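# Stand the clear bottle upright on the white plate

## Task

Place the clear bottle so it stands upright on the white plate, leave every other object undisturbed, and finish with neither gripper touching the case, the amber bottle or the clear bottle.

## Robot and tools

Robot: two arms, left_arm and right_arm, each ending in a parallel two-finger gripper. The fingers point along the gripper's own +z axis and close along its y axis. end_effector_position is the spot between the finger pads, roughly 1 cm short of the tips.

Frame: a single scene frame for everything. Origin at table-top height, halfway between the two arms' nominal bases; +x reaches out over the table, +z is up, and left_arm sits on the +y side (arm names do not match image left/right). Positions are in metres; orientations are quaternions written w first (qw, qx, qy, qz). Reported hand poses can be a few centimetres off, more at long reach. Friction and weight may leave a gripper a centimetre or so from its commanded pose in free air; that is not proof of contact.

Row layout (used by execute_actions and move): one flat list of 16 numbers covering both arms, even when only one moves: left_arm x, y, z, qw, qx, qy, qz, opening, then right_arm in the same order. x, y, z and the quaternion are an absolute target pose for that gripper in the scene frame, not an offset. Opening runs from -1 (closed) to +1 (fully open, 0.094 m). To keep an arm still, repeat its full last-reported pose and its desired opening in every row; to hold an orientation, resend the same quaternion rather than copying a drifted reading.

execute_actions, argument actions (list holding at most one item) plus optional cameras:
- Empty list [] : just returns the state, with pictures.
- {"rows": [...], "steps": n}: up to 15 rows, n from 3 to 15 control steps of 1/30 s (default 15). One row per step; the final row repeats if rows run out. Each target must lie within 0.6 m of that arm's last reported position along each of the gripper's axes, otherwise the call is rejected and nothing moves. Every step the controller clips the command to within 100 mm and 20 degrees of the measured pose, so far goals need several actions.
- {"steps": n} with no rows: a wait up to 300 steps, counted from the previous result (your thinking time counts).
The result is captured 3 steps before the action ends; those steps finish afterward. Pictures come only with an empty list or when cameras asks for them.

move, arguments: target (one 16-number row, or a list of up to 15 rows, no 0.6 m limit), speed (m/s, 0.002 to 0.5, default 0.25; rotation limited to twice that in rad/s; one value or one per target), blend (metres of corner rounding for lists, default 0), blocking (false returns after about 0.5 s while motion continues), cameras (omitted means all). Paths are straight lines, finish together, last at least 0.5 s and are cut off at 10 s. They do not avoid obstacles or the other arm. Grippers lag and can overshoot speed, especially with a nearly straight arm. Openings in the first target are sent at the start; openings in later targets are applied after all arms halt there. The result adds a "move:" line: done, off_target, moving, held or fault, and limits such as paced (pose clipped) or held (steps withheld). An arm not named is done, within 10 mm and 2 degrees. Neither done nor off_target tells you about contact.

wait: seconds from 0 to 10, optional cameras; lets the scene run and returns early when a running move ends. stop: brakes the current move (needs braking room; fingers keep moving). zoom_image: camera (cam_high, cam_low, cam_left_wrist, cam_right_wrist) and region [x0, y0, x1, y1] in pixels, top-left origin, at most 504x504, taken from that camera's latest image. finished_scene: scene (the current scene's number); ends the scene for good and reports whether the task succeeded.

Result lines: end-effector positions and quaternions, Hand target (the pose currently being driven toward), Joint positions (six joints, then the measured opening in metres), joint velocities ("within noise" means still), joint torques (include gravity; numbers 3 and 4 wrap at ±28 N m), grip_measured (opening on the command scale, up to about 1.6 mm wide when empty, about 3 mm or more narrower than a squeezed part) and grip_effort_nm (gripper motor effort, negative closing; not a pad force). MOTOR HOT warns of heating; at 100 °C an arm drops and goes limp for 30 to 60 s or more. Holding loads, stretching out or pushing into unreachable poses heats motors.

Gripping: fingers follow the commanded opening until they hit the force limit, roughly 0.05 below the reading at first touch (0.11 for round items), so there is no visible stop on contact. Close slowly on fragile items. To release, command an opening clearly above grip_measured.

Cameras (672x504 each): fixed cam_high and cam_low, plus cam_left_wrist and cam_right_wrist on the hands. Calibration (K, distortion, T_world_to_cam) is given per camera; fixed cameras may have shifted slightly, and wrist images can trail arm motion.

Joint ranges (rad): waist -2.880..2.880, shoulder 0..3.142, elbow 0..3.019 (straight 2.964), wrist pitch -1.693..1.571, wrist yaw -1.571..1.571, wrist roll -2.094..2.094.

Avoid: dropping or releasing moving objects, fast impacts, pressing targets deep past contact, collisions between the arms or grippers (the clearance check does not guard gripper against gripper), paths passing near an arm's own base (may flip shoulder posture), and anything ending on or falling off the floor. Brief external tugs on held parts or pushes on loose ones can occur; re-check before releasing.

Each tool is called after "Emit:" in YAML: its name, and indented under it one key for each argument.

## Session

Emit:
execute_actions:
  actions: []

Emit:
zoom_image:
  camera: "cam_high"
  region: [230, 200, 420, 360]

Emit:
zoom_image:
  camera: "cam_high"
  region: [400, 160, 570, 330]

Scene clock: 0.00 s of 4110.00 s.
left_arm: end_effector_position=(+0.5319, +0.3113, +0.3917) grip_measured=+1.000 grip_effort_nm=n/a end_effector_quat_wxyz=(+0.404, -0.383, +0.808, +0.193) | right_arm: end_effector_position=(+0.6599, -0.7598, +0.3297) grip_measured=+1.000 grip_effort_nm=n/a end_effector_quat_wxyz=(+0.718, -0.009, +0.686, +0.118)
Joint positions: left_arm=[-0.097 1.312 1.349 -0.966 -0.725 -0.723 0.094] | right_arm=[-0.678 2.024 1.616 0.497 -0.87 0.217 0.094]
Joint velocities: within noise
Joint torques (N m): no reading
Motor temperatures (°C): left_arm=[29 27 30 28 29 25 28] | right_arm=[28 30 29 27 28 26 27]
Heat: left arm: hottest elbow 30 °C; right arm: hottest shoulder 30 °C.
Hand target: left_arm +0.5356, +0.3110, +0.4110; +0.420, -0.388, +0.800, +0.183 | right_arm +0.6626, -0.7621, +0.3457; +0.726, -0.018, +0.679, +0.110
camera_calibration:
cam_left_wrist: T_world_to_cam=[[0.786345, -0.617782, -0.00251914, -0.222551], [-0.538333, -0.683207, -0.493382, 0.733606], [0.303082, 0.389325, -0.869809, 0.14429], [0, 0, 0, 1]] pos_world=[0.526195, 0.307541, 0.486892]
cam_right_wrist: T_world_to_cam=[[0.176455, -0.97299, -0.148843, -0.805371], [-0.387332, 0.0703783, -0.91925, 0.650661], [0.904896, 0.219858, -0.364451, -0.220191], [0, 0, 0, 1]] pos_world=[0.593384, -0.780999, 0.397997]

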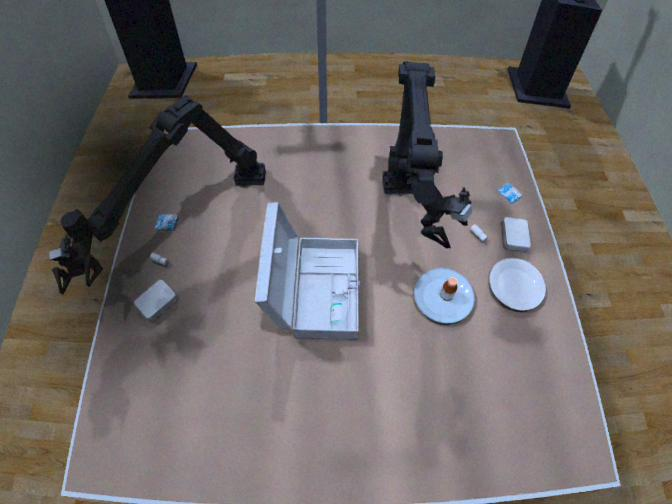

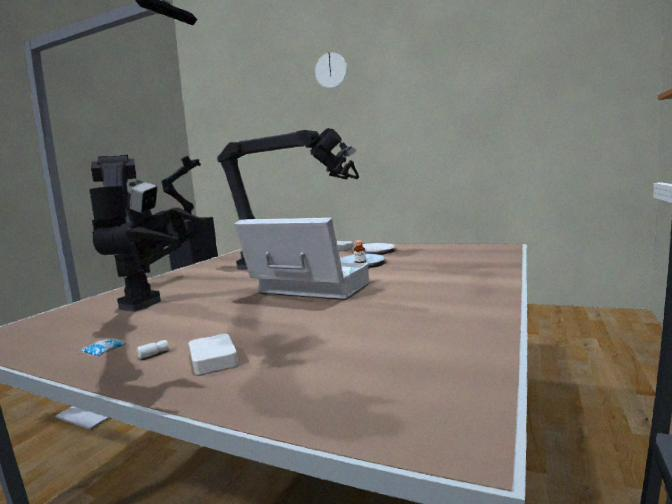

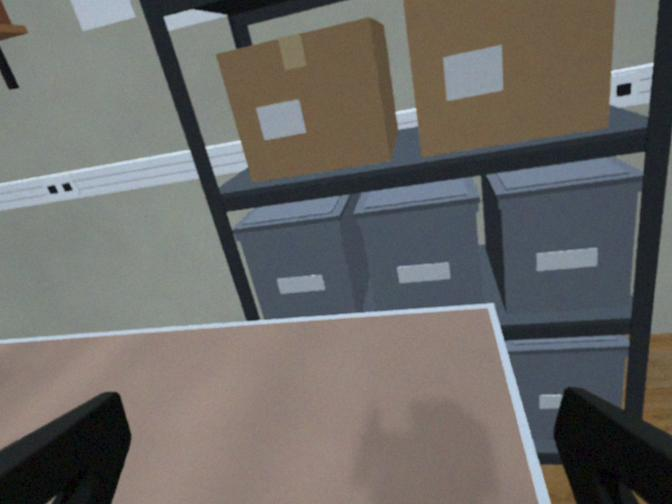

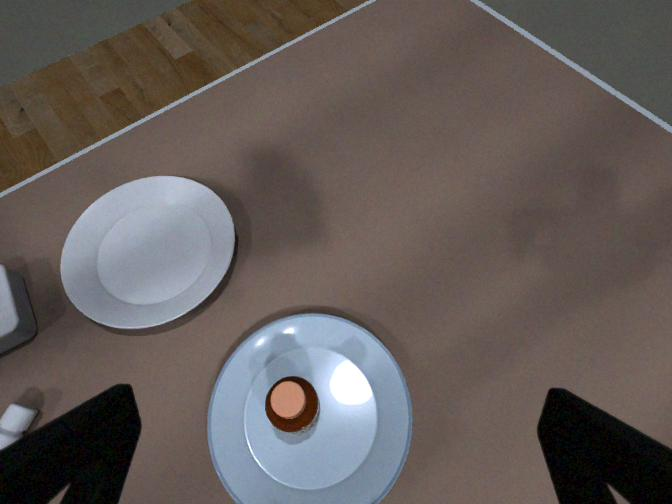

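Scaled by 2.653 from the camera's 672x504 image, which has a finer 960x720 frame.

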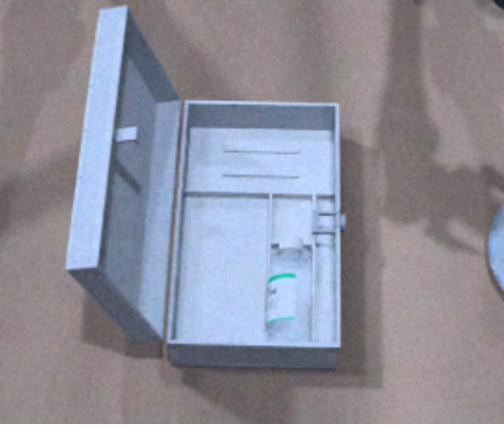

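Scaled by 2.965 from the camera's 672x504 image, which has a finer 960x720 frame.

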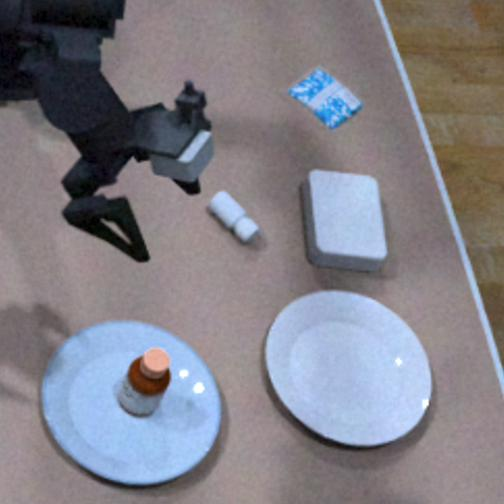

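Emit:
move:
  target: [0.52,0.06,0.24,0.26,0,0.966,0,1,0.6599,-0.7598,0.3297,0.718,-0.009,0.686,0.118,1]

Emit:
zoom_image:
  camera: "cam_right_wrist"
  region: [150, 0, 600, 450]

Scene clock: 4.60 s of 4110.00 s.
left_arm: end_effector_position=(+0.5171, +0.0665, +0.2345) grip_measured=+1.000 grip_effort_nm=-0.007 end_effector_quat_wxyz=(+0.250, -0.009, +0.968, +0.005) | right_arm: end_effector_position=(+0.6599, -0.7598, +0.3297) grip_measured=+1.000 grip_effort_nm=0.012 end_effector_quat_wxyz=(+0.718, -0.009, +0.686, +0.118)
Joint positions: left_arm=[-0.422 1.432 1.195 -0.87 -0.21 -0.384 0.094] | right_arm=[-0.678 2.024 1.616 0.497 -0.87 0.217 0.094]
Joint velocities: within noise
Joint torques (N m): left_arm=[-1.14 -13.45 8.94 1.99 -0.05 0.2] | right_arm=[0.44 -17.2 11.32 2.43 0.02 0.05]
Motor temperatures (°C): left_arm=[29 27 31 28 29 25 28] | right_arm=[28 31 31 27 28 26 27]
Heat: left arm: hottest elbow 31 °C; right arm: hottest shoulder 31 °C.
Hand target: left_arm +0.5199, +0.0601, +0.2401; +0.260, +0.000, +0.966, +0.000 | right_arm +0.6599, -0.7597, +0.3297; +0.718, -0.009, +0.686, +0.118
Off the commanded pose: left_arm 0.009 m, 2 deg | right_arm 0.000 m, 0 deg.
Kept back: nothing.
move: done
camera_calibration:
cam_left_wrist: T_world_to_cam=[[0.0373849, -0.99921, -0.0134711, 0.0526755], [-0.994961, -0.0359641, -0.0935903, 0.580158], [0.0930319, 0.0169021, -0.99552, 0.270251], [0, 0, 0, 1]] pos_world=[0.550123, 0.068931, 0.324047]
cam_right_wrist: T_world_to_cam=[[0.176455, -0.97299, -0.148843, -0.805371], [-0.387332, 0.0703783, -0.91925, 0.650661], [0.904896, 0.219858, -0.364451, -0.220191], [0, 0, 0, 1]] pos_world=[0.593384, -0.780999, 0.397997]

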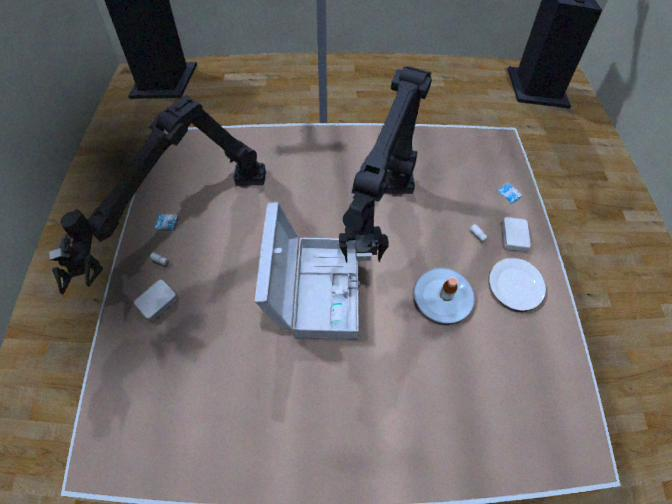

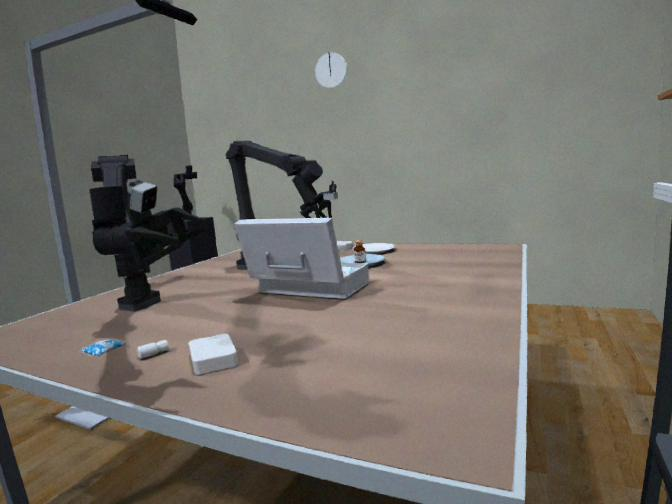

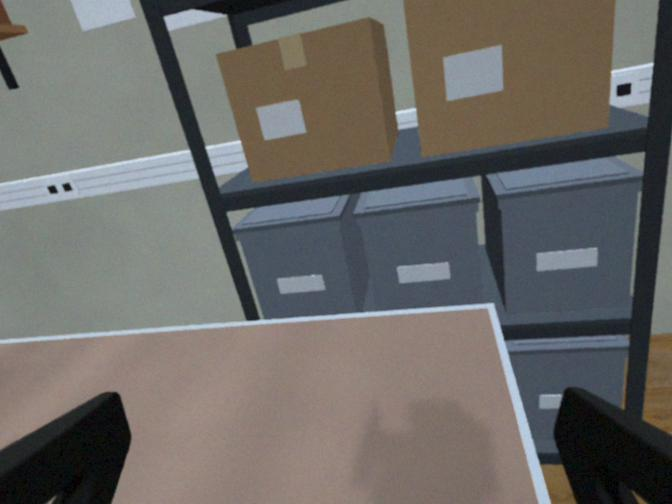

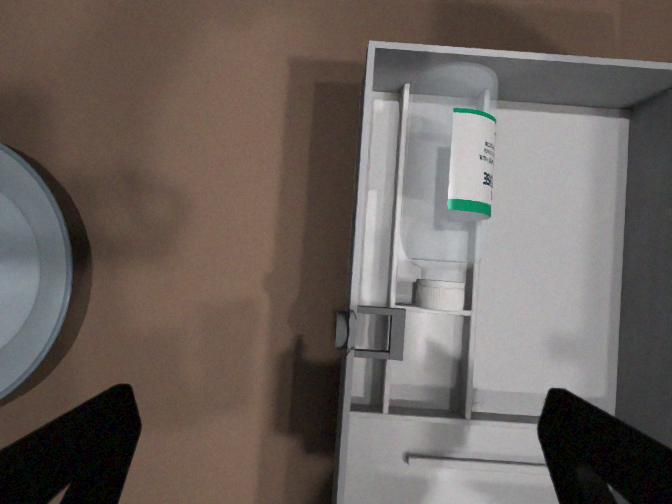

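Scaled by 1.120 from the camera's 672x504 image, which has a finer 960x720 frame.

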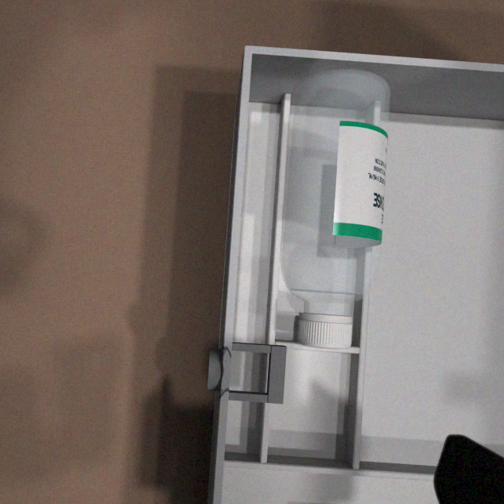

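Emit:
move:
  target:
    - [0.60,-0.009,0.15,0.383,0.0185,0.924,-0.0077,0.45,0.6599,-0.7598,0.3297,0.718,-0.009,0.686,0.118,1]
    - [0.621,-0.009,0.1,0.383,0.0185,0.924,-0.0077,0.45,0.6599,-0.7598,0.3297,0.718,-0.009,0.686,0.118,1]
  speed: 0.15
  cameras: ["cam_right_wrist","cam_high","cam_low"]

Scene clock: 6.77 s of 4110.00 s.
left_arm: end_effector_position=(+0.6126, -0.0084, +0.0863) grip_measured=+0.453 grip_effort_nm=-0.168 end_effector_quat_wxyz=(+0.368, +0.019, +0.930, -0.002) | right_arm: end_effector_position=(+0.6599, -0.7598, +0.3297) grip_measured=+1.000 grip_effort_nm=0.007 end_effector_quat_wxyz=(+0.718, -0.009, +0.686, +0.118)
Joint positions: left_arm=[-0.496 1.818 1.144 -0.198 -0.311 -0.334 0.068] | right_arm=[-0.678 2.024 1.616 0.497 -0.87 0.217 0.094]
Joint velocities: within noise
Joint torques (N m): left_arm=[-0.09 -18.43 7.88 2.35 -0.08 0.2] | right_arm=[0.38 -17.2 11.32 2.41 0.03 0.05]
Motor temperatures (°C): left_arm=[29 27 31 28 29 25 28] | right_arm=[28 31 31 27 28 26 27]
Heat: left arm: hottest elbow 31 °C; right arm: hottest shoulder 31 °C.
Hand target: left_arm +0.6208, -0.0089, +0.1002; +0.383, +0.018, +0.924, -0.008 | right_arm +0.6599, -0.7597, +0.3297; +0.718, -0.009, +0.686, +0.118
Off the commanded pose: left_arm 0.016 m, 2 deg | right_arm 0.000 m, 0 deg.
Kept back: nothing.
move: off_target (left_arm)
camera_calibration:
cam_right_wrist: T_world_to_cam=[[0.176455, -0.97299, -0.148843, -0.805371], [-0.387332, 0.0703783, -0.91925, 0.650661], [0.904896, 0.219858, -0.364451, -0.220191], [0, 0, 0, 1]] pos_world=[0.593384, -0.780999, 0.397997]
Images, in order (width x height): cam_high 672x504, cam_low 672x504, cam_right_wrist 672x504.

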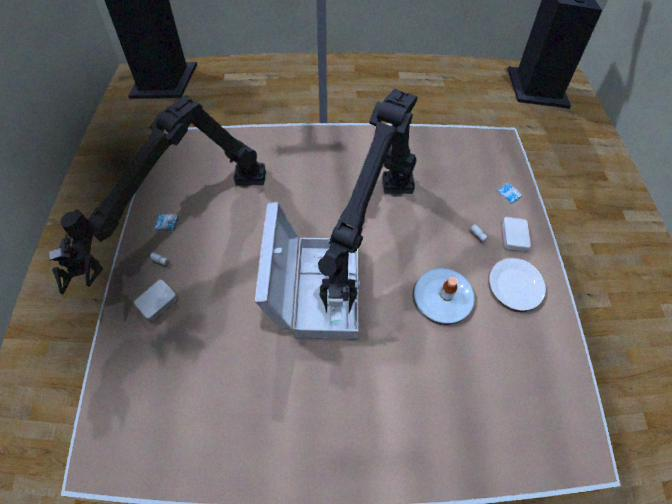

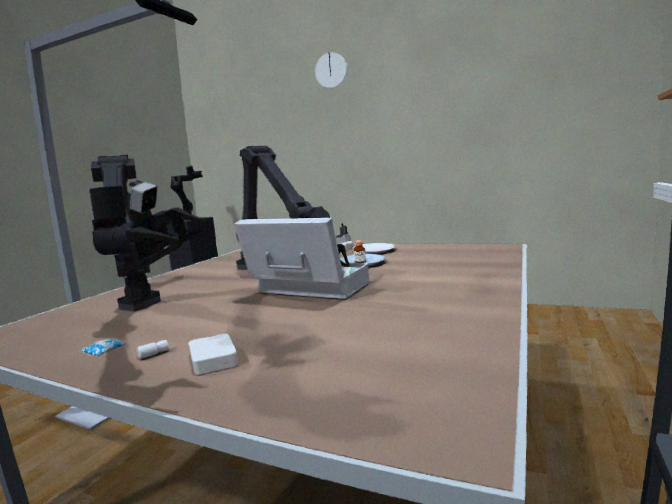

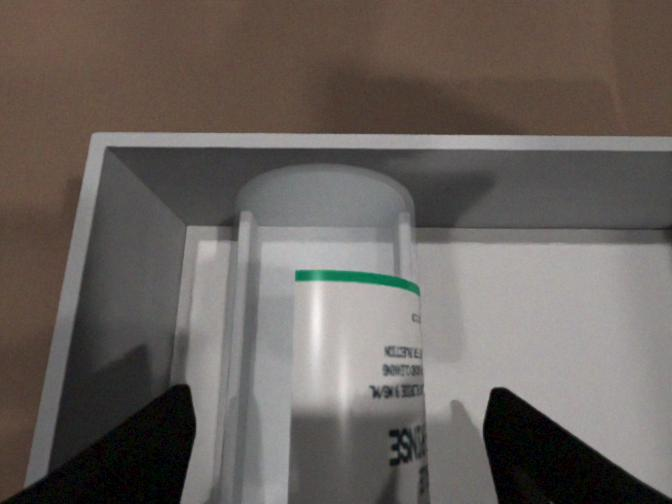

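Emit:
move:
  target: [0.628,-0.004,0.068,0.393,0.0185,0.919,-0.0077,0.45,0.6599,-0.7598,0.3297,0.718,-0.009,0.686,0.118,1]
  speed: 0.06
  cameras: ["cam_right_wrist"]

Scene clock: 7.93 s of 4110.00 s.
left_arm: end_effector_position=(+0.6223, -0.0081, +0.0652) grip_measured=+0.453 grip_effort_nm=-0.159 end_effector_quat_wxyz=(+0.386, +0.019, +0.922, -0.007) | right_arm: end_effector_position=(+0.6599, -0.7598, +0.3297) grip_measured=+1.000 grip_effort_nm=0.012 end_effector_quat_wxyz=(+0.718, -0.009, +0.686, +0.118)
Joint positions: left_arm=[-0.488 1.869 1.128 -0.087 -0.309 -0.317 0.068] | right_arm=[-0.678 2.024 1.616 0.497 -0.87 0.217 0.094]
Joint velocities: within noise
Joint torques (N m): left_arm=[0.5 -17.79 6.95 2.47 -0.1 0.2] | right_arm=[0.38 -17.14 11.33 2.44 0.03 0.05]
Motor temperatures (°C): left_arm=[29 27 31 28 29 25 28] | right_arm=[28 31 31 27 28 26 27]
Heat: left arm: hottest elbow 31 °C; right arm: hottest shoulder 31 °C.
Hand target: left_arm +0.6279, -0.0039, +0.0680; +0.393, +0.018, +0.919, -0.008 | right_arm +0.6599, -0.7597, +0.3297; +0.718, -0.009, +0.686, +0.118
Off the commanded pose: left_arm 0.008 m, 1 deg | right_arm 0.000 m, 0 deg.
Kept back: nothing.
move: done
camera_calibration:
cam_right_wrist: T_world_to_cam=[[0.176455, -0.97299, -0.148843, -0.805371], [-0.387332, 0.0703783, -0.91925, 0.650661], [0.904896, 0.219858, -0.364451, -0.220191], [0, 0, 0, 1]] pos_world=[0.593384, -0.780999, 0.397997]
Images, in order (width x height): cam_right_wrist 672x504.

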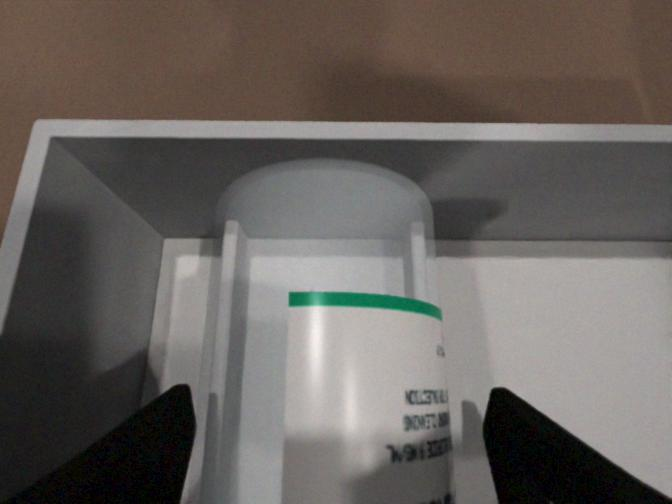

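Emit:
move:
  target: [0.628,0.004,0.054,0.393,0.0185,0.919,-0.0077,0.45,0.6599,-0.7598,0.3297,0.718,-0.009,0.686,0.118,1]
  speed: 0.06
  cameras: ["cam_right_wrist"]

Scene clock: 8.93 s of 4110.00 s.
left_arm: end_effector_position=(+0.6219, -0.0080, +0.0571) grip_measured=+0.453 grip_effort_nm=-0.154 end_effector_quat_wxyz=(+0.391, +0.023, +0.920, -0.013) | right_arm: end_effector_position=(+0.6599, -0.7598, +0.3297) grip_measured=+1.000 grip_effort_nm=0.007 end_effector_quat_wxyz=(+0.718, -0.009, +0.686, +0.118)
Joint positions: left_arm=[-0.486 1.881 1.111 -0.043 -0.298 -0.309 0.068] | right_arm=[-0.678 2.024 1.616 0.497 -0.87 0.217 0.094]
Joint velocities: within noise
Joint torques (N m): left_arm=[1.08 -17.08 6.49 2.43 -0.16 0.23] | right_arm=[0.38 -17.2 11.3 2.43 0.03 0.05]
Motor temperatures (°C): left_arm=[29 28 31 28 29 25 28] | right_arm=[28 31 32 27 28 26 27]
Heat: left arm: hottest elbow 31 °C; right arm: hottest elbow 32 °C.
Hand target: left_arm +0.6277, +0.0041, +0.0541; +0.393, +0.018, +0.919, -0.008 | right_arm +0.6599, -0.7597, +0.3297; +0.718, -0.009, +0.686, +0.118
Off the commanded pose: left_arm 0.014 m, 1 deg | right_arm 0.000 m, 0 deg.
Kept back: nothing.
move: off_target (left_arm)
camera_calibration:
cam_right_wrist: T_world_to_cam=[[0.176455, -0.97299, -0.148843, -0.805371], [-0.387332, 0.0703783, -0.91925, 0.650661], [0.904896, 0.219858, -0.364451, -0.220191], [0, 0, 0, 1]] pos_world=[0.593384, -0.780999, 0.397997]
Images, in order (width x height): cam_right_wrist 672x504.

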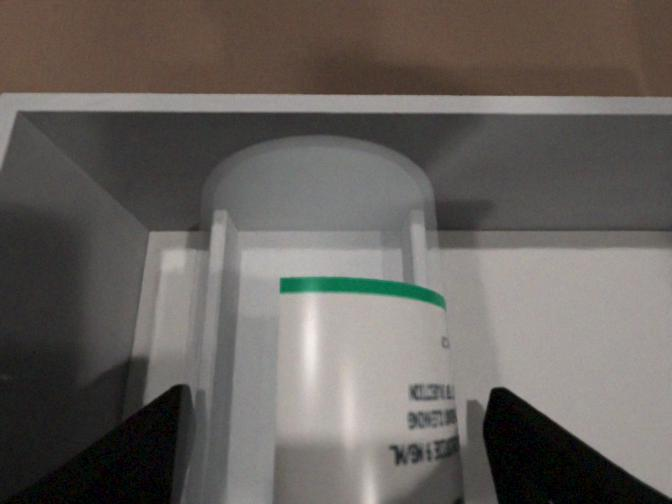

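Emit:
move:
  target:
    - [0.628,0.004,0.048,0.393,0.0185,0.919,-0.0077,0.45,0.6599,-0.7598,0.3297,0.718,-0.009,0.686,0.118,1]
    - [0.628,0.003,0.048,0.393,0.0185,0.919,-0.0077,0.15,0.6599,-0.7598,0.3297,0.718,-0.009,0.686,0.118,1]
    - [0.628,0.001,0.048,0.393,0.0185,0.919,-0.0077,-0.1,0.6599,-0.7598,0.3297,0.718,-0.009,0.686,0.118,1]
  speed: 0.06
  cameras: ["cam_right_wrist"]

Scene clock: 11.57 s of 4110.00 s.
left_arm: end_effector_position=(+0.6250, -0.0028, +0.0559) grip_measured=+0.188 grip_effort_nm=-1.028 end_effector_quat_wxyz=(+0.395, +0.018, +0.918, -0.011) | right_arm: end_effector_position=(+0.6599, -0.7598, +0.3297) grip_measured=+1.000 grip_effort_nm=0.007 end_effector_quat_wxyz=(+0.718, -0.009, +0.686, +0.118)
Joint positions: left_arm=[-0.477 1.885 1.107 -0.026 -0.301 -0.307 0.056] | right_arm=[-0.678 2.024 1.616 0.497 -0.87 0.217 0.094]
Joint velocities: within noise
Joint torques (N m): left_arm=[0.03 -16.26 6.9 2.21 -0.18 0.17] | right_arm=[0.38 -17.2 11.3 2.41 0.03 0.05]
Motor temperatures (°C): left_arm=[29 28 32 28 29 25 28] | right_arm=[28 32 32 27 28 26 27]
Heat: left arm: hottest elbow 32 °C; right arm: hottest shoulder 32 °C.
Hand target: left_arm +0.6279, +0.0011, +0.0481; +0.393, +0.018, +0.919, -0.008 | right_arm +0.6599, -0.7597, +0.3297; +0.718, -0.009, +0.686, +0.118
Off the commanded pose: left_arm 0.009 m, 0 deg | right_arm 0.000 m, 0 deg.
Kept back: nothing.
move: done; target 2's new opening was sent with left_arm's hand 0.015 m and 1 deg from that target
camera_calibration:
cam_right_wrist: T_world_to_cam=[[0.176455, -0.97299, -0.148843, -0.805371], [-0.387332, 0.0703783, -0.91925, 0.650661], [0.904896, 0.219858, -0.364451, -0.220191], [0, 0, 0, 1]] pos_world=[0.593384, -0.780999, 0.397997]
Images, in order (width x height): cam_right_wrist 672x504.

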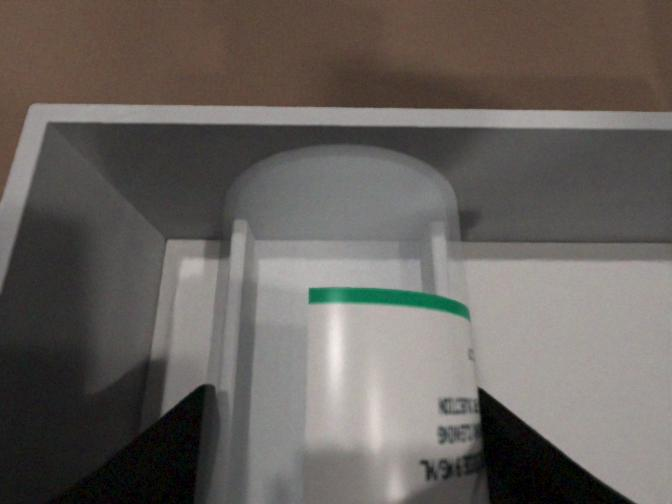

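Emit:
move:
  target:
    - [0.60,0.005,0.34,0.393,0.0185,0.919,-0.0077,-0.1,0.6599,-0.7598,0.3297,0.718,-0.009,0.686,0.118,1]
    - [0.50,0.27,0.38,0.034,0.279,0.953,0.116,-0.1,0.6599,-0.7598,0.3297,0.718,-0.009,0.686,0.118,1]
    - [0.48,0.57,0.36,-0.322,0.499,0.779,0.207,-0.1,0.6599,-0.7598,0.3297,0.718,-0.009,0.686,0.118,1]
  speed: [0.2,0.35,0.35]
  blend: 0.04

Emit:
zoom_image:
  camera: "cam_low"
  region: [280, 120, 440, 280]

Emit:
zoom_image:
  camera: "cam_high"
  region: [420, 170, 590, 330]

Scene clock: 16.53 s of 4110.00 s.
left_arm: end_effector_position=(+0.4721, +0.5658, +0.3194) grip_measured=+0.188 grip_effort_nm=-1.028 end_effector_quat_wxyz=(-0.338, +0.507, +0.773, +0.175) | right_arm: end_effector_position=(+0.6599, -0.7598, +0.3297) grip_measured=+1.000 grip_effort_nm=0.012 end_effector_quat_wxyz=(+0.718, -0.009, +0.686, +0.118)
Joint positions: left_arm=[0.404 1.795 1.807 -1.683 -0.776 1.532 0.056] | right_arm=[-0.678 2.024 1.616 0.497 -0.87 0.217 0.094]
Joint velocities: within noise
Joint torques (N m): left_arm=[-0.62 -20.07 13.37 -0.18 -0.91 0.22] | right_arm=[0.38 -17.26 11.33 2.43 0.03 0.05]
Motor temperatures (°C): left_arm=[29 28 34 28 29 25 28] | right_arm=[28 32 33 27 28 26 27]
Heat: left arm: hottest elbow 34 °C; right arm: hottest elbow 33 °C.
Hand target: left_arm +0.4775, +0.5687, +0.3593; -0.321, +0.499, +0.778, +0.208 | right_arm +0.6599, -0.7597, +0.3297; +0.718, -0.009, +0.686, +0.118
Off the commanded pose: left_arm 0.042 m, 4 deg | right_arm 0.000 m, 0 deg.
joint sent to its limit (left arm) — joint 4 (wrist pitch), lower limit.
Kept back: nothing.
move: off_target (left_arm)
camera_calibration:
cam_left_wrist: T_world_to_cam=[[-0.904743, -0.42236, 0.0552435, 0.650909], [-0.110473, 0.35792, 0.927194, -0.405213], [-0.411382, 0.83277, -0.370485, -0.0725821], [0, 0, 0, 1]] pos_world=[0.514282, 0.480396, 0.312862]
cam_right_wrist: T_world_to_cam=[[0.176455, -0.97299, -0.148843, -0.805371], [-0.387332, 0.0703783, -0.91925, 0.650661], [0.904896, 0.219858, -0.364451, -0.220191], [0, 0, 0, 1]] pos_world=[0.593384, -0.780999, 0.397997]

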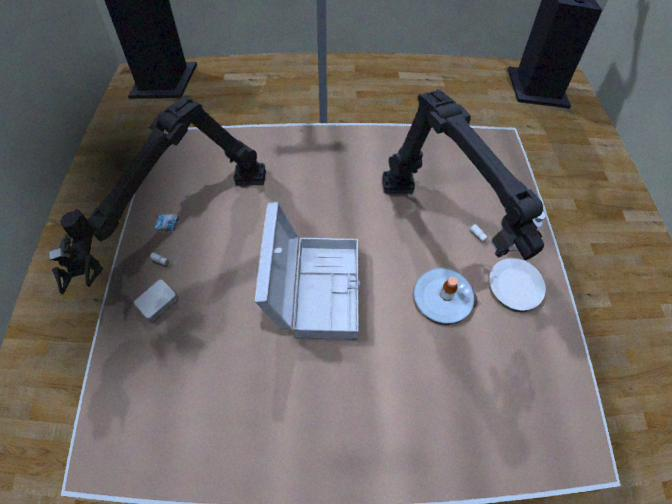

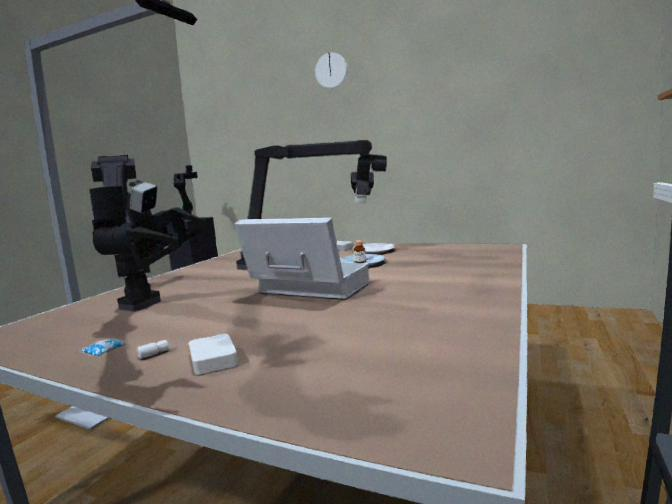

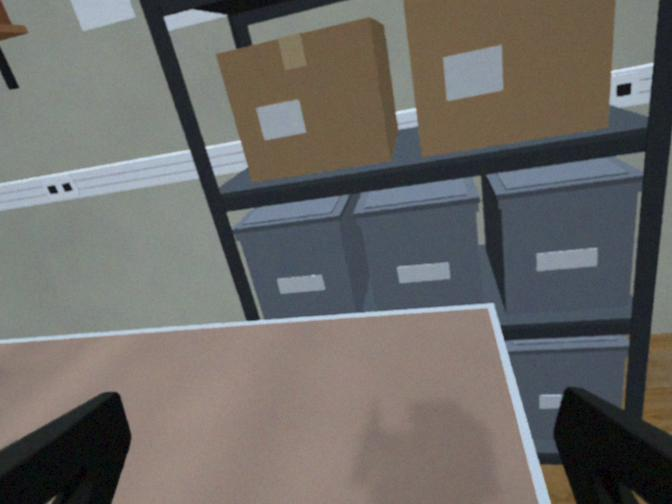

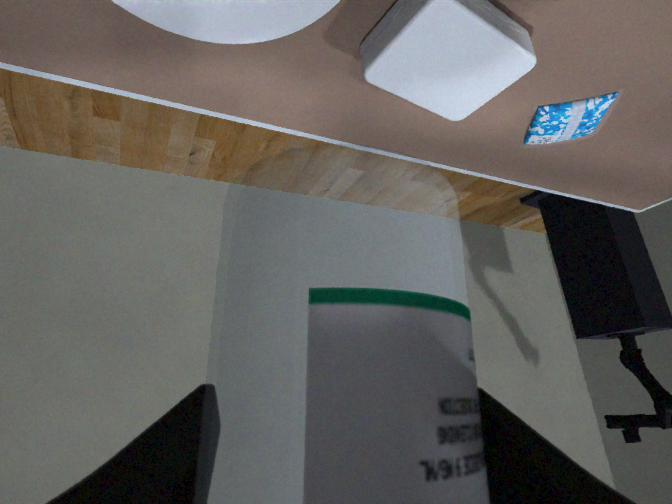

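Scaled by 3.150 from the camera's 672x504 image, which has a finer 960x720 frame.

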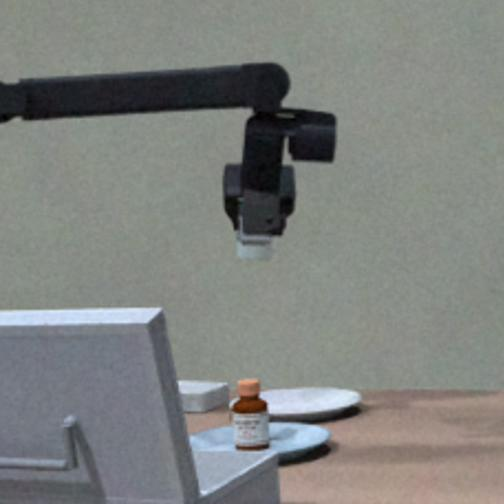

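Scaled by 2.965 from the camera's 672x504 image, which has a finer 960x720 frame.

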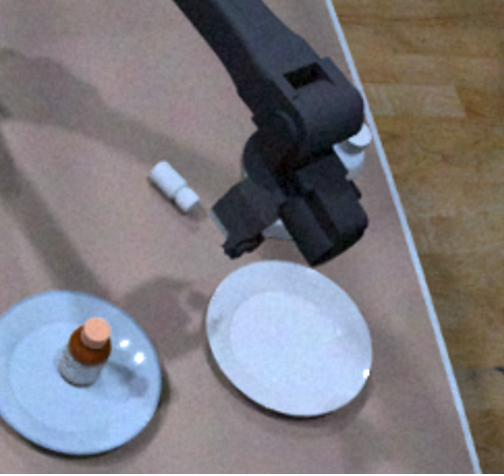

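Emit:
move:
  target: [0.494,0.645,0.22,-0.322,0.499,0.779,0.207,-0.1,0.6599,-0.7598,0.3297,0.718,-0.009,0.686,0.118,1]
  speed: 0.15
  cameras: ["cam_high","cam_low","cam_right_wrist"]

Emit:
zoom_image:
  camera: "cam_low"
  region: [320, 160, 440, 280]

Emit:
zoom_image:
  camera: "cam_high"
  region: [460, 220, 580, 340]

Scene clock: 18.40 s of 4110.00 s.
left_arm: end_effector_position=(+0.4937, +0.6373, +0.1992) grip_measured=+0.188 grip_effort_nm=-1.028 end_effector_quat_wxyz=(-0.328, +0.506, +0.775, +0.189) | right_arm: end_effector_position=(+0.6599, -0.7598, +0.3297) grip_measured=+1.000 grip_effort_nm=0.007 end_effector_quat_wxyz=(+0.718, -0.009, +0.686, +0.118)
Joint positions: left_arm=[0.5 1.931 1.691 -1.293 -0.776 1.682 0.056] | right_arm=[-0.678 2.024 1.616 0.497 -0.87 0.217 0.094]
Joint velocities: within noise
Joint torques (N m): left_arm=[0.09 -21.66 8.92 0.85 -0.77 0.21] | right_arm=[0.38 -17.2 11.3 2.44 0.03 0.05]
Motor temperatures (°C): left_arm=[29 28 34 28 29 25 28] | right_arm=[28 32 33 27 28 26 27]
Heat: left arm: hottest elbow 34 °C; right arm: hottest elbow 33 °C.
Hand target: left_arm +0.4937, +0.6446, +0.2199; -0.322, +0.498, +0.778, +0.207 | right_arm +0.6599, -0.7597, +0.3297; +0.718, -0.009, +0.686, +0.118
Off the commanded pose: left_arm 0.022 m, 2 deg | right_arm 0.000 m, 0 deg.
Kept back: nothing.
move: off_target (left_arm)
camera_calibration:
cam_right_wrist: T_world_to_cam=[[0.176455, -0.97299, -0.148843, -0.805371], [-0.387332, 0.0703783, -0.91925, 0.650661], [0.904896, 0.219858, -0.364451, -0.220191], [0, 0, 0, 1]] pos_world=[0.593384, -0.780999, 0.397997]
Images, in order (width x height): cam_high 672x504, cam_low 672x504, cam_right_wrist 672x504.

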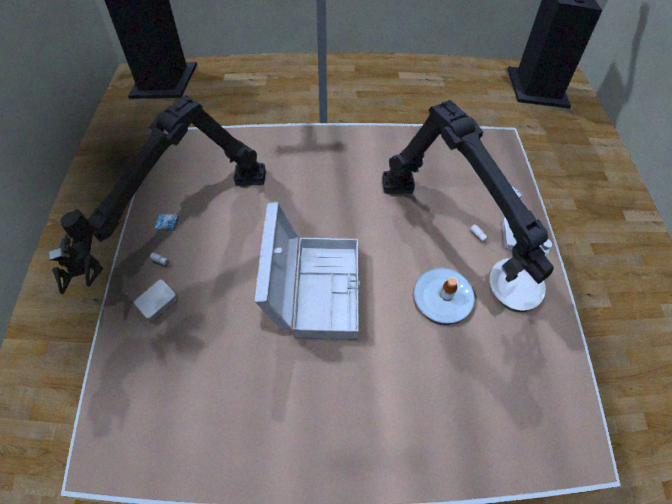

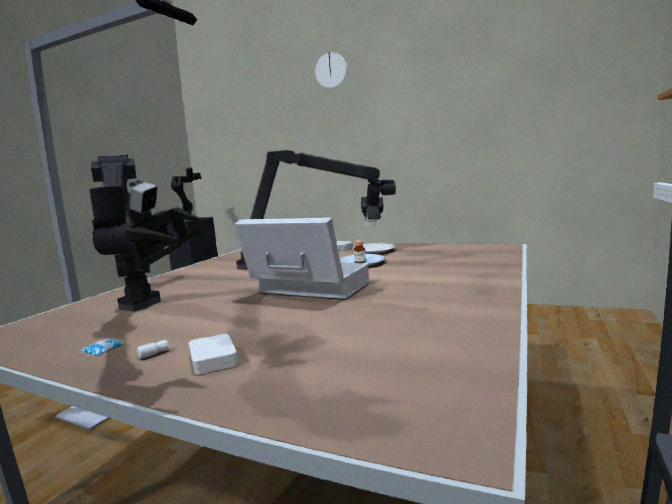

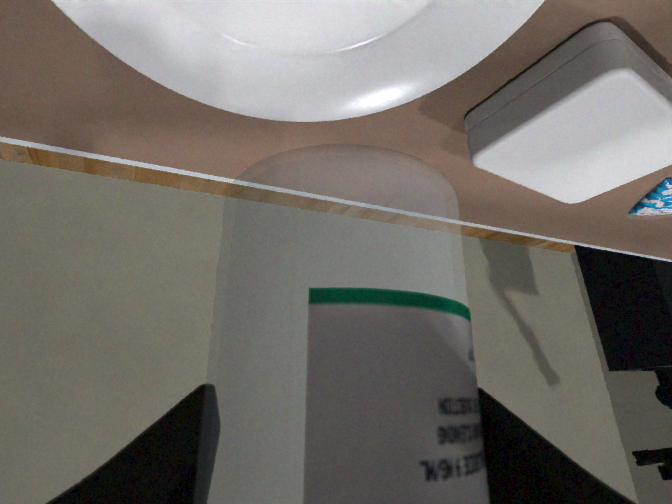

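Scaled by 4.200 from the camera's 672x504 image, which has a finer 960x720 frame.

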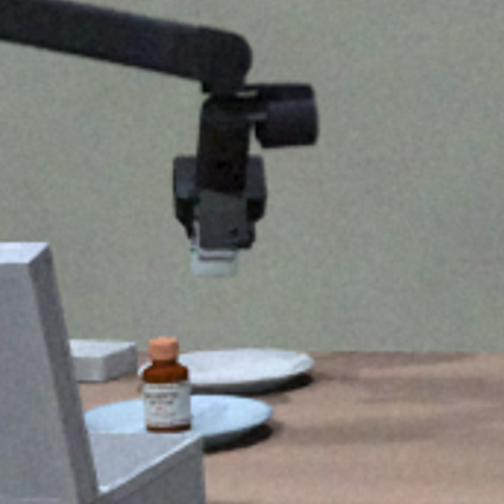

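Scaled by 4.200 from the camera's 672x504 image, which has a finer 960x720 frame.

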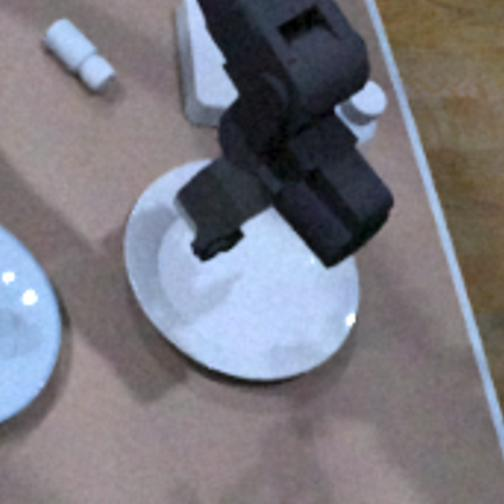

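Emit:
move:
  target: [0.486,0.647,0.165,-0.311,0.492,0.7835,0.224,-0.1,0.6599,-0.7598,0.3297,0.718,-0.009,0.686,0.118,1]
  speed: 0.12
  cameras: ["cam_high","cam_low","cam_right_wrist"]

Emit:
zoom_image:
  camera: "cam_low"
  region: [340, 180, 420, 260]

Emit:
zoom_image:
  camera: "cam_high"
  region: [460, 220, 580, 340]

Scene clock: 20.17 s of 4110.00 s.
left_arm: end_effector_position=(+0.4852, +0.6364, +0.1451) grip_measured=+0.188 grip_effort_nm=-1.033 end_effector_quat_wxyz=(-0.316, +0.501, +0.779, +0.206) | right_arm: end_effector_position=(+0.6599, -0.7598, +0.3297) grip_measured=+1.000 grip_effort_nm=0.012 end_effector_quat_wxyz=(+0.718, -0.009, +0.686, +0.118)
Joint positions: left_arm=[0.507 1.931 1.541 -1.09 -0.77 1.697 0.056] | right_arm=[-0.678 2.024 1.616 0.497 -0.87 0.217 0.094]
Joint velocities: within noise
Joint torques (N m): left_arm=[0.56 -21.07 8.57 1.01 -0.77 0.22] | right_arm=[0.38 -17.26 11.32 2.44 0.03 0.05]
Motor temperatures (°C): left_arm=[29 29 34 28 29 25 28] | right_arm=[28 33 33 27 28 26 27]
Heat: left arm: hottest elbow 34 °C; right arm: hottest shoulder 33 °C.
Hand target: left_arm +0.4856, +0.6466, +0.1652; -0.311, +0.491, +0.782, +0.224 | right_arm +0.6599, -0.7597, +0.3297; +0.718, -0.009, +0.686, +0.118
Off the commanded pose: left_arm 0.023 m, 2 deg | right_arm 0.000 m, 0 deg.
Kept back: nothing.
move: off_target (left_arm)
camera_calibration:
cam_right_wrist: T_world_to_cam=[[0.176455, -0.97299, -0.148843, -0.805371], [-0.387332, 0.0703783, -0.91925, 0.650661], [0.904896, 0.219858, -0.364451, -0.220191], [0, 0, 0, 1]] pos_world=[0.593384, -0.780999, 0.397997]
Images, in order (width x height): cam_high 672x504, cam_low 672x504, cam_right_wrist 672x504.

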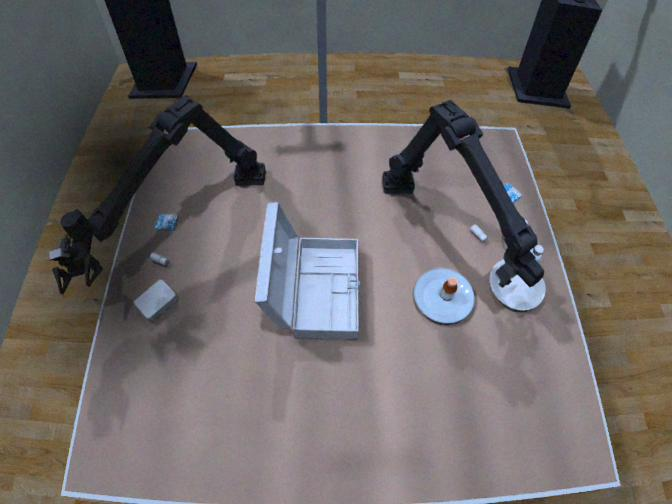

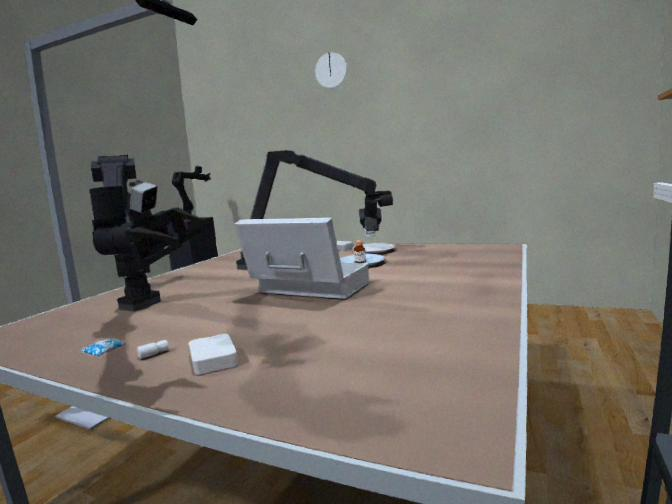

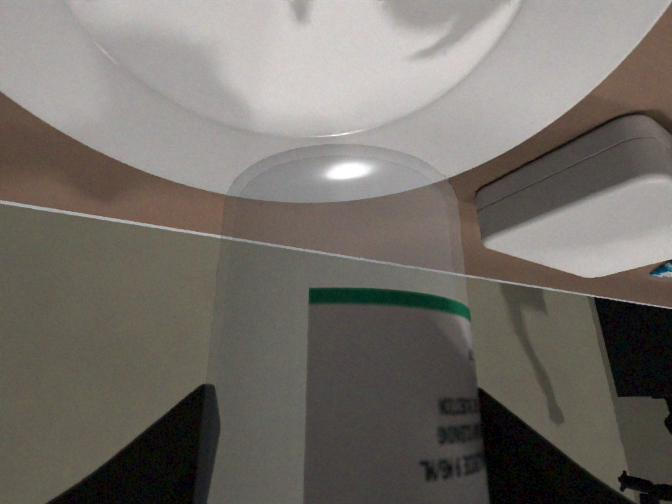

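Scaled by 6.300 from the camera's 672x504 image, which has a finer 960x720 frame.

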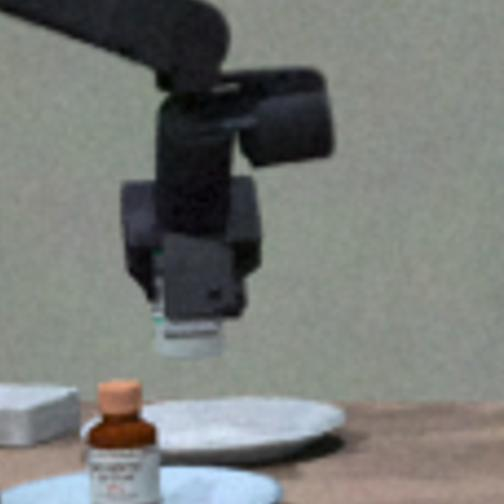

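Scaled by 4.200 from the camera's 672x504 image, which has a finer 960x720 frame.

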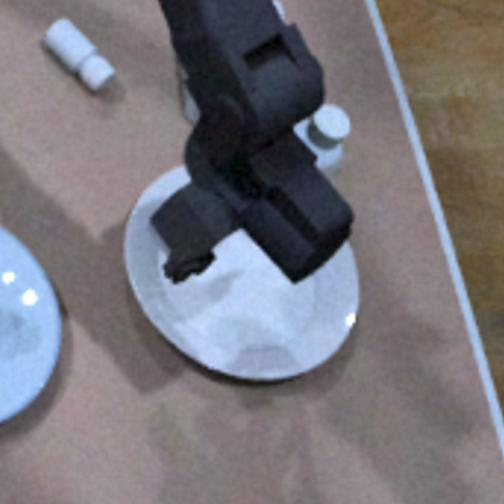

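Emit:
move:
  target: [0.499,0.645,0.128,-0.311,0.492,0.7835,0.224,-0.1,0.6599,-0.7598,0.3297,0.718,-0.009,0.686,0.118,1]
  speed: 0.1
  cameras: ["all"]

Emit:
zoom_image:
  camera: "cam_low"
  region: [340, 180, 420, 260]

Emit:
zoom_image:
  camera: "cam_high"
  region: [460, 220, 580, 340]

Scene clock: 21.37 s of 4110.00 s.
left_arm: end_effector_position=(+0.4920, +0.6403, +0.1064) grip_measured=+0.188 grip_effort_nm=-1.028 end_effector_quat_wxyz=(-0.320, +0.504, +0.777, +0.200) | right_arm: end_effector_position=(+0.6599, -0.7598, +0.3297) grip_measured=+1.000 grip_effort_nm=0.007 end_effector_quat_wxyz=(+0.718, -0.009, +0.686, +0.118)
Joint positions: left_arm=[0.507 1.999 1.539 -1.034 -0.77 1.697 0.056] | right_arm=[-0.678 2.024 1.616 0.497 -0.87 0.217 0.094]
Joint velocities: within noise
Joint torques (N m): left_arm=[-0.5 -22.36 8.25 1.02 -0.85 0.01] | right_arm=[0.38 -17.2 11.33 2.43 0.03 0.05]
Motor temperatures (°C): left_arm=[29 29 34 28 29 25 28] | right_arm=[28 33 34 27 28 26 27]
Heat: left arm: hottest elbow 34 °C; right arm: hottest elbow 34 °C.
Hand target: left_arm +0.4987, +0.6447, +0.1281; -0.310, +0.491, +0.782, +0.224 | right_arm +0.6599, -0.7597, +0.3297; +0.718, -0.009, +0.686, +0.118
Off the commanded pose: left_arm 0.023 m, 3 deg | right_arm 0.000 m, 0 deg.
Kept back: nothing.
move: off_target (left_arm)
camera_calibration:
cam_left_wrist: T_world_to_cam=[[-0.91231, -0.40945, -0.00637669, 0.714165], [-0.159499, 0.340957, 0.926449, -0.197078], [-0.377161, 0.846226, -0.376366, -0.230193], [0, 0, 0, 1]] pos_world=[0.533286, 0.554406, 0.1005]
cam_right_wrist: T_world_to_cam=[[0.176455, -0.97299, -0.148843, -0.805371], [-0.387332, 0.0703783, -0.91925, 0.650661], [0.904896, 0.219858, -0.364451, -0.220191], [0, 0, 0, 1]] pos_world=[0.593384, -0.780999, 0.397997]

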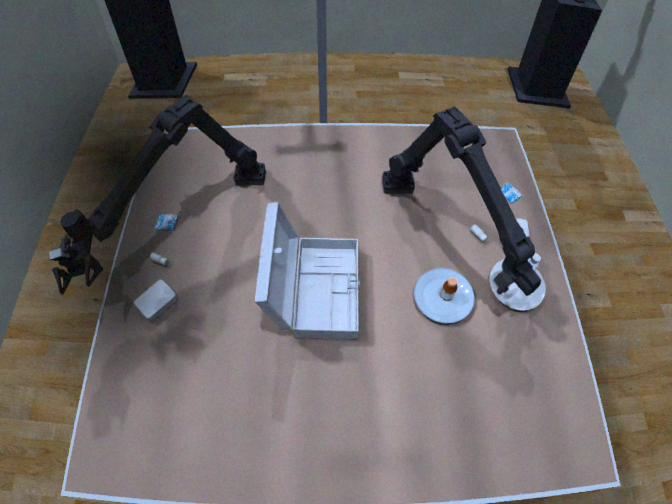

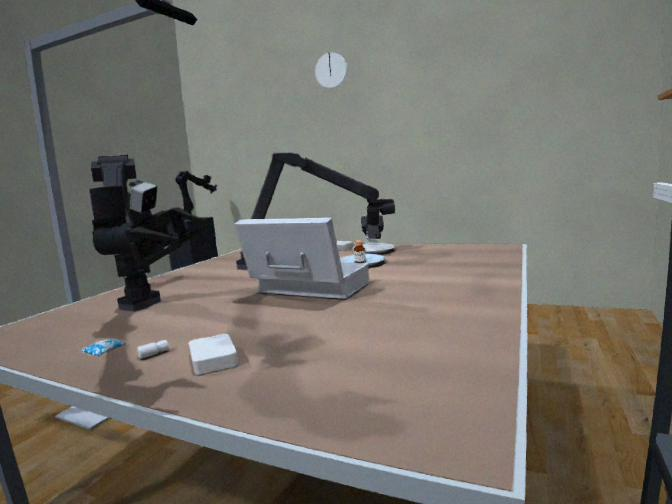

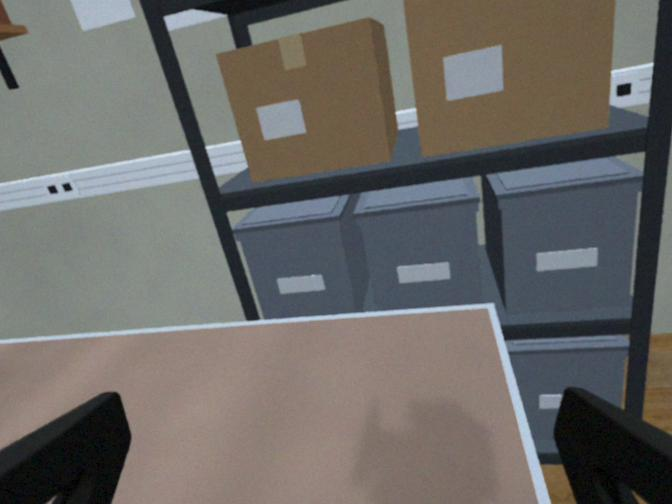

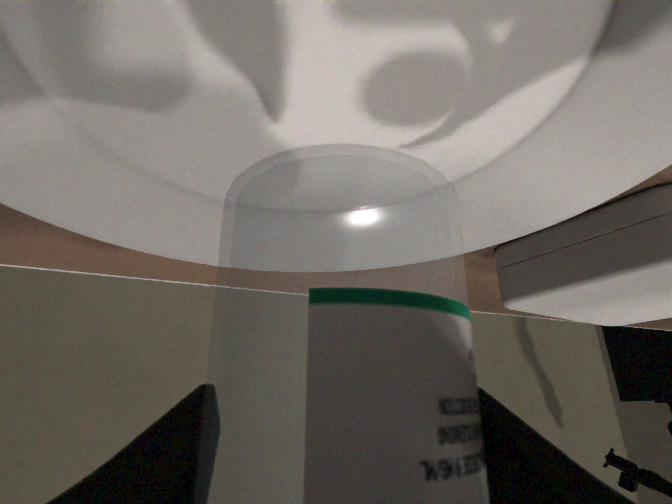

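Scaled by 6.300 from the camera's 672x504 image, which has a finer 960x720 frame.

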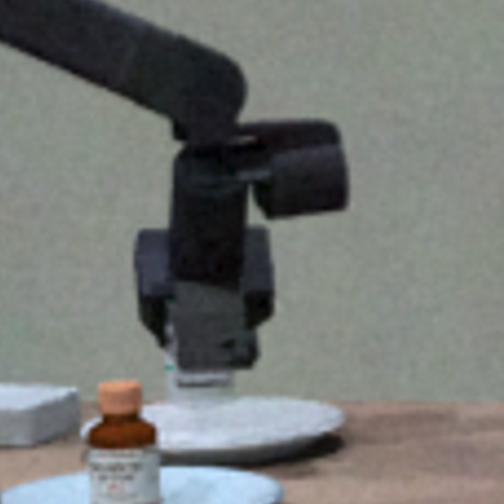

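Scaled by 4.200 from the camera's 672x504 image, which has a finer 960x720 frame.

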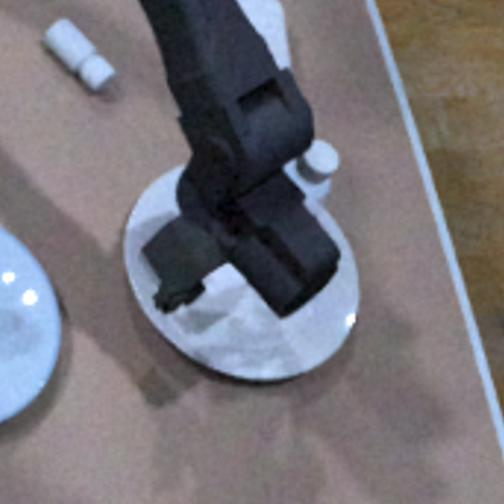

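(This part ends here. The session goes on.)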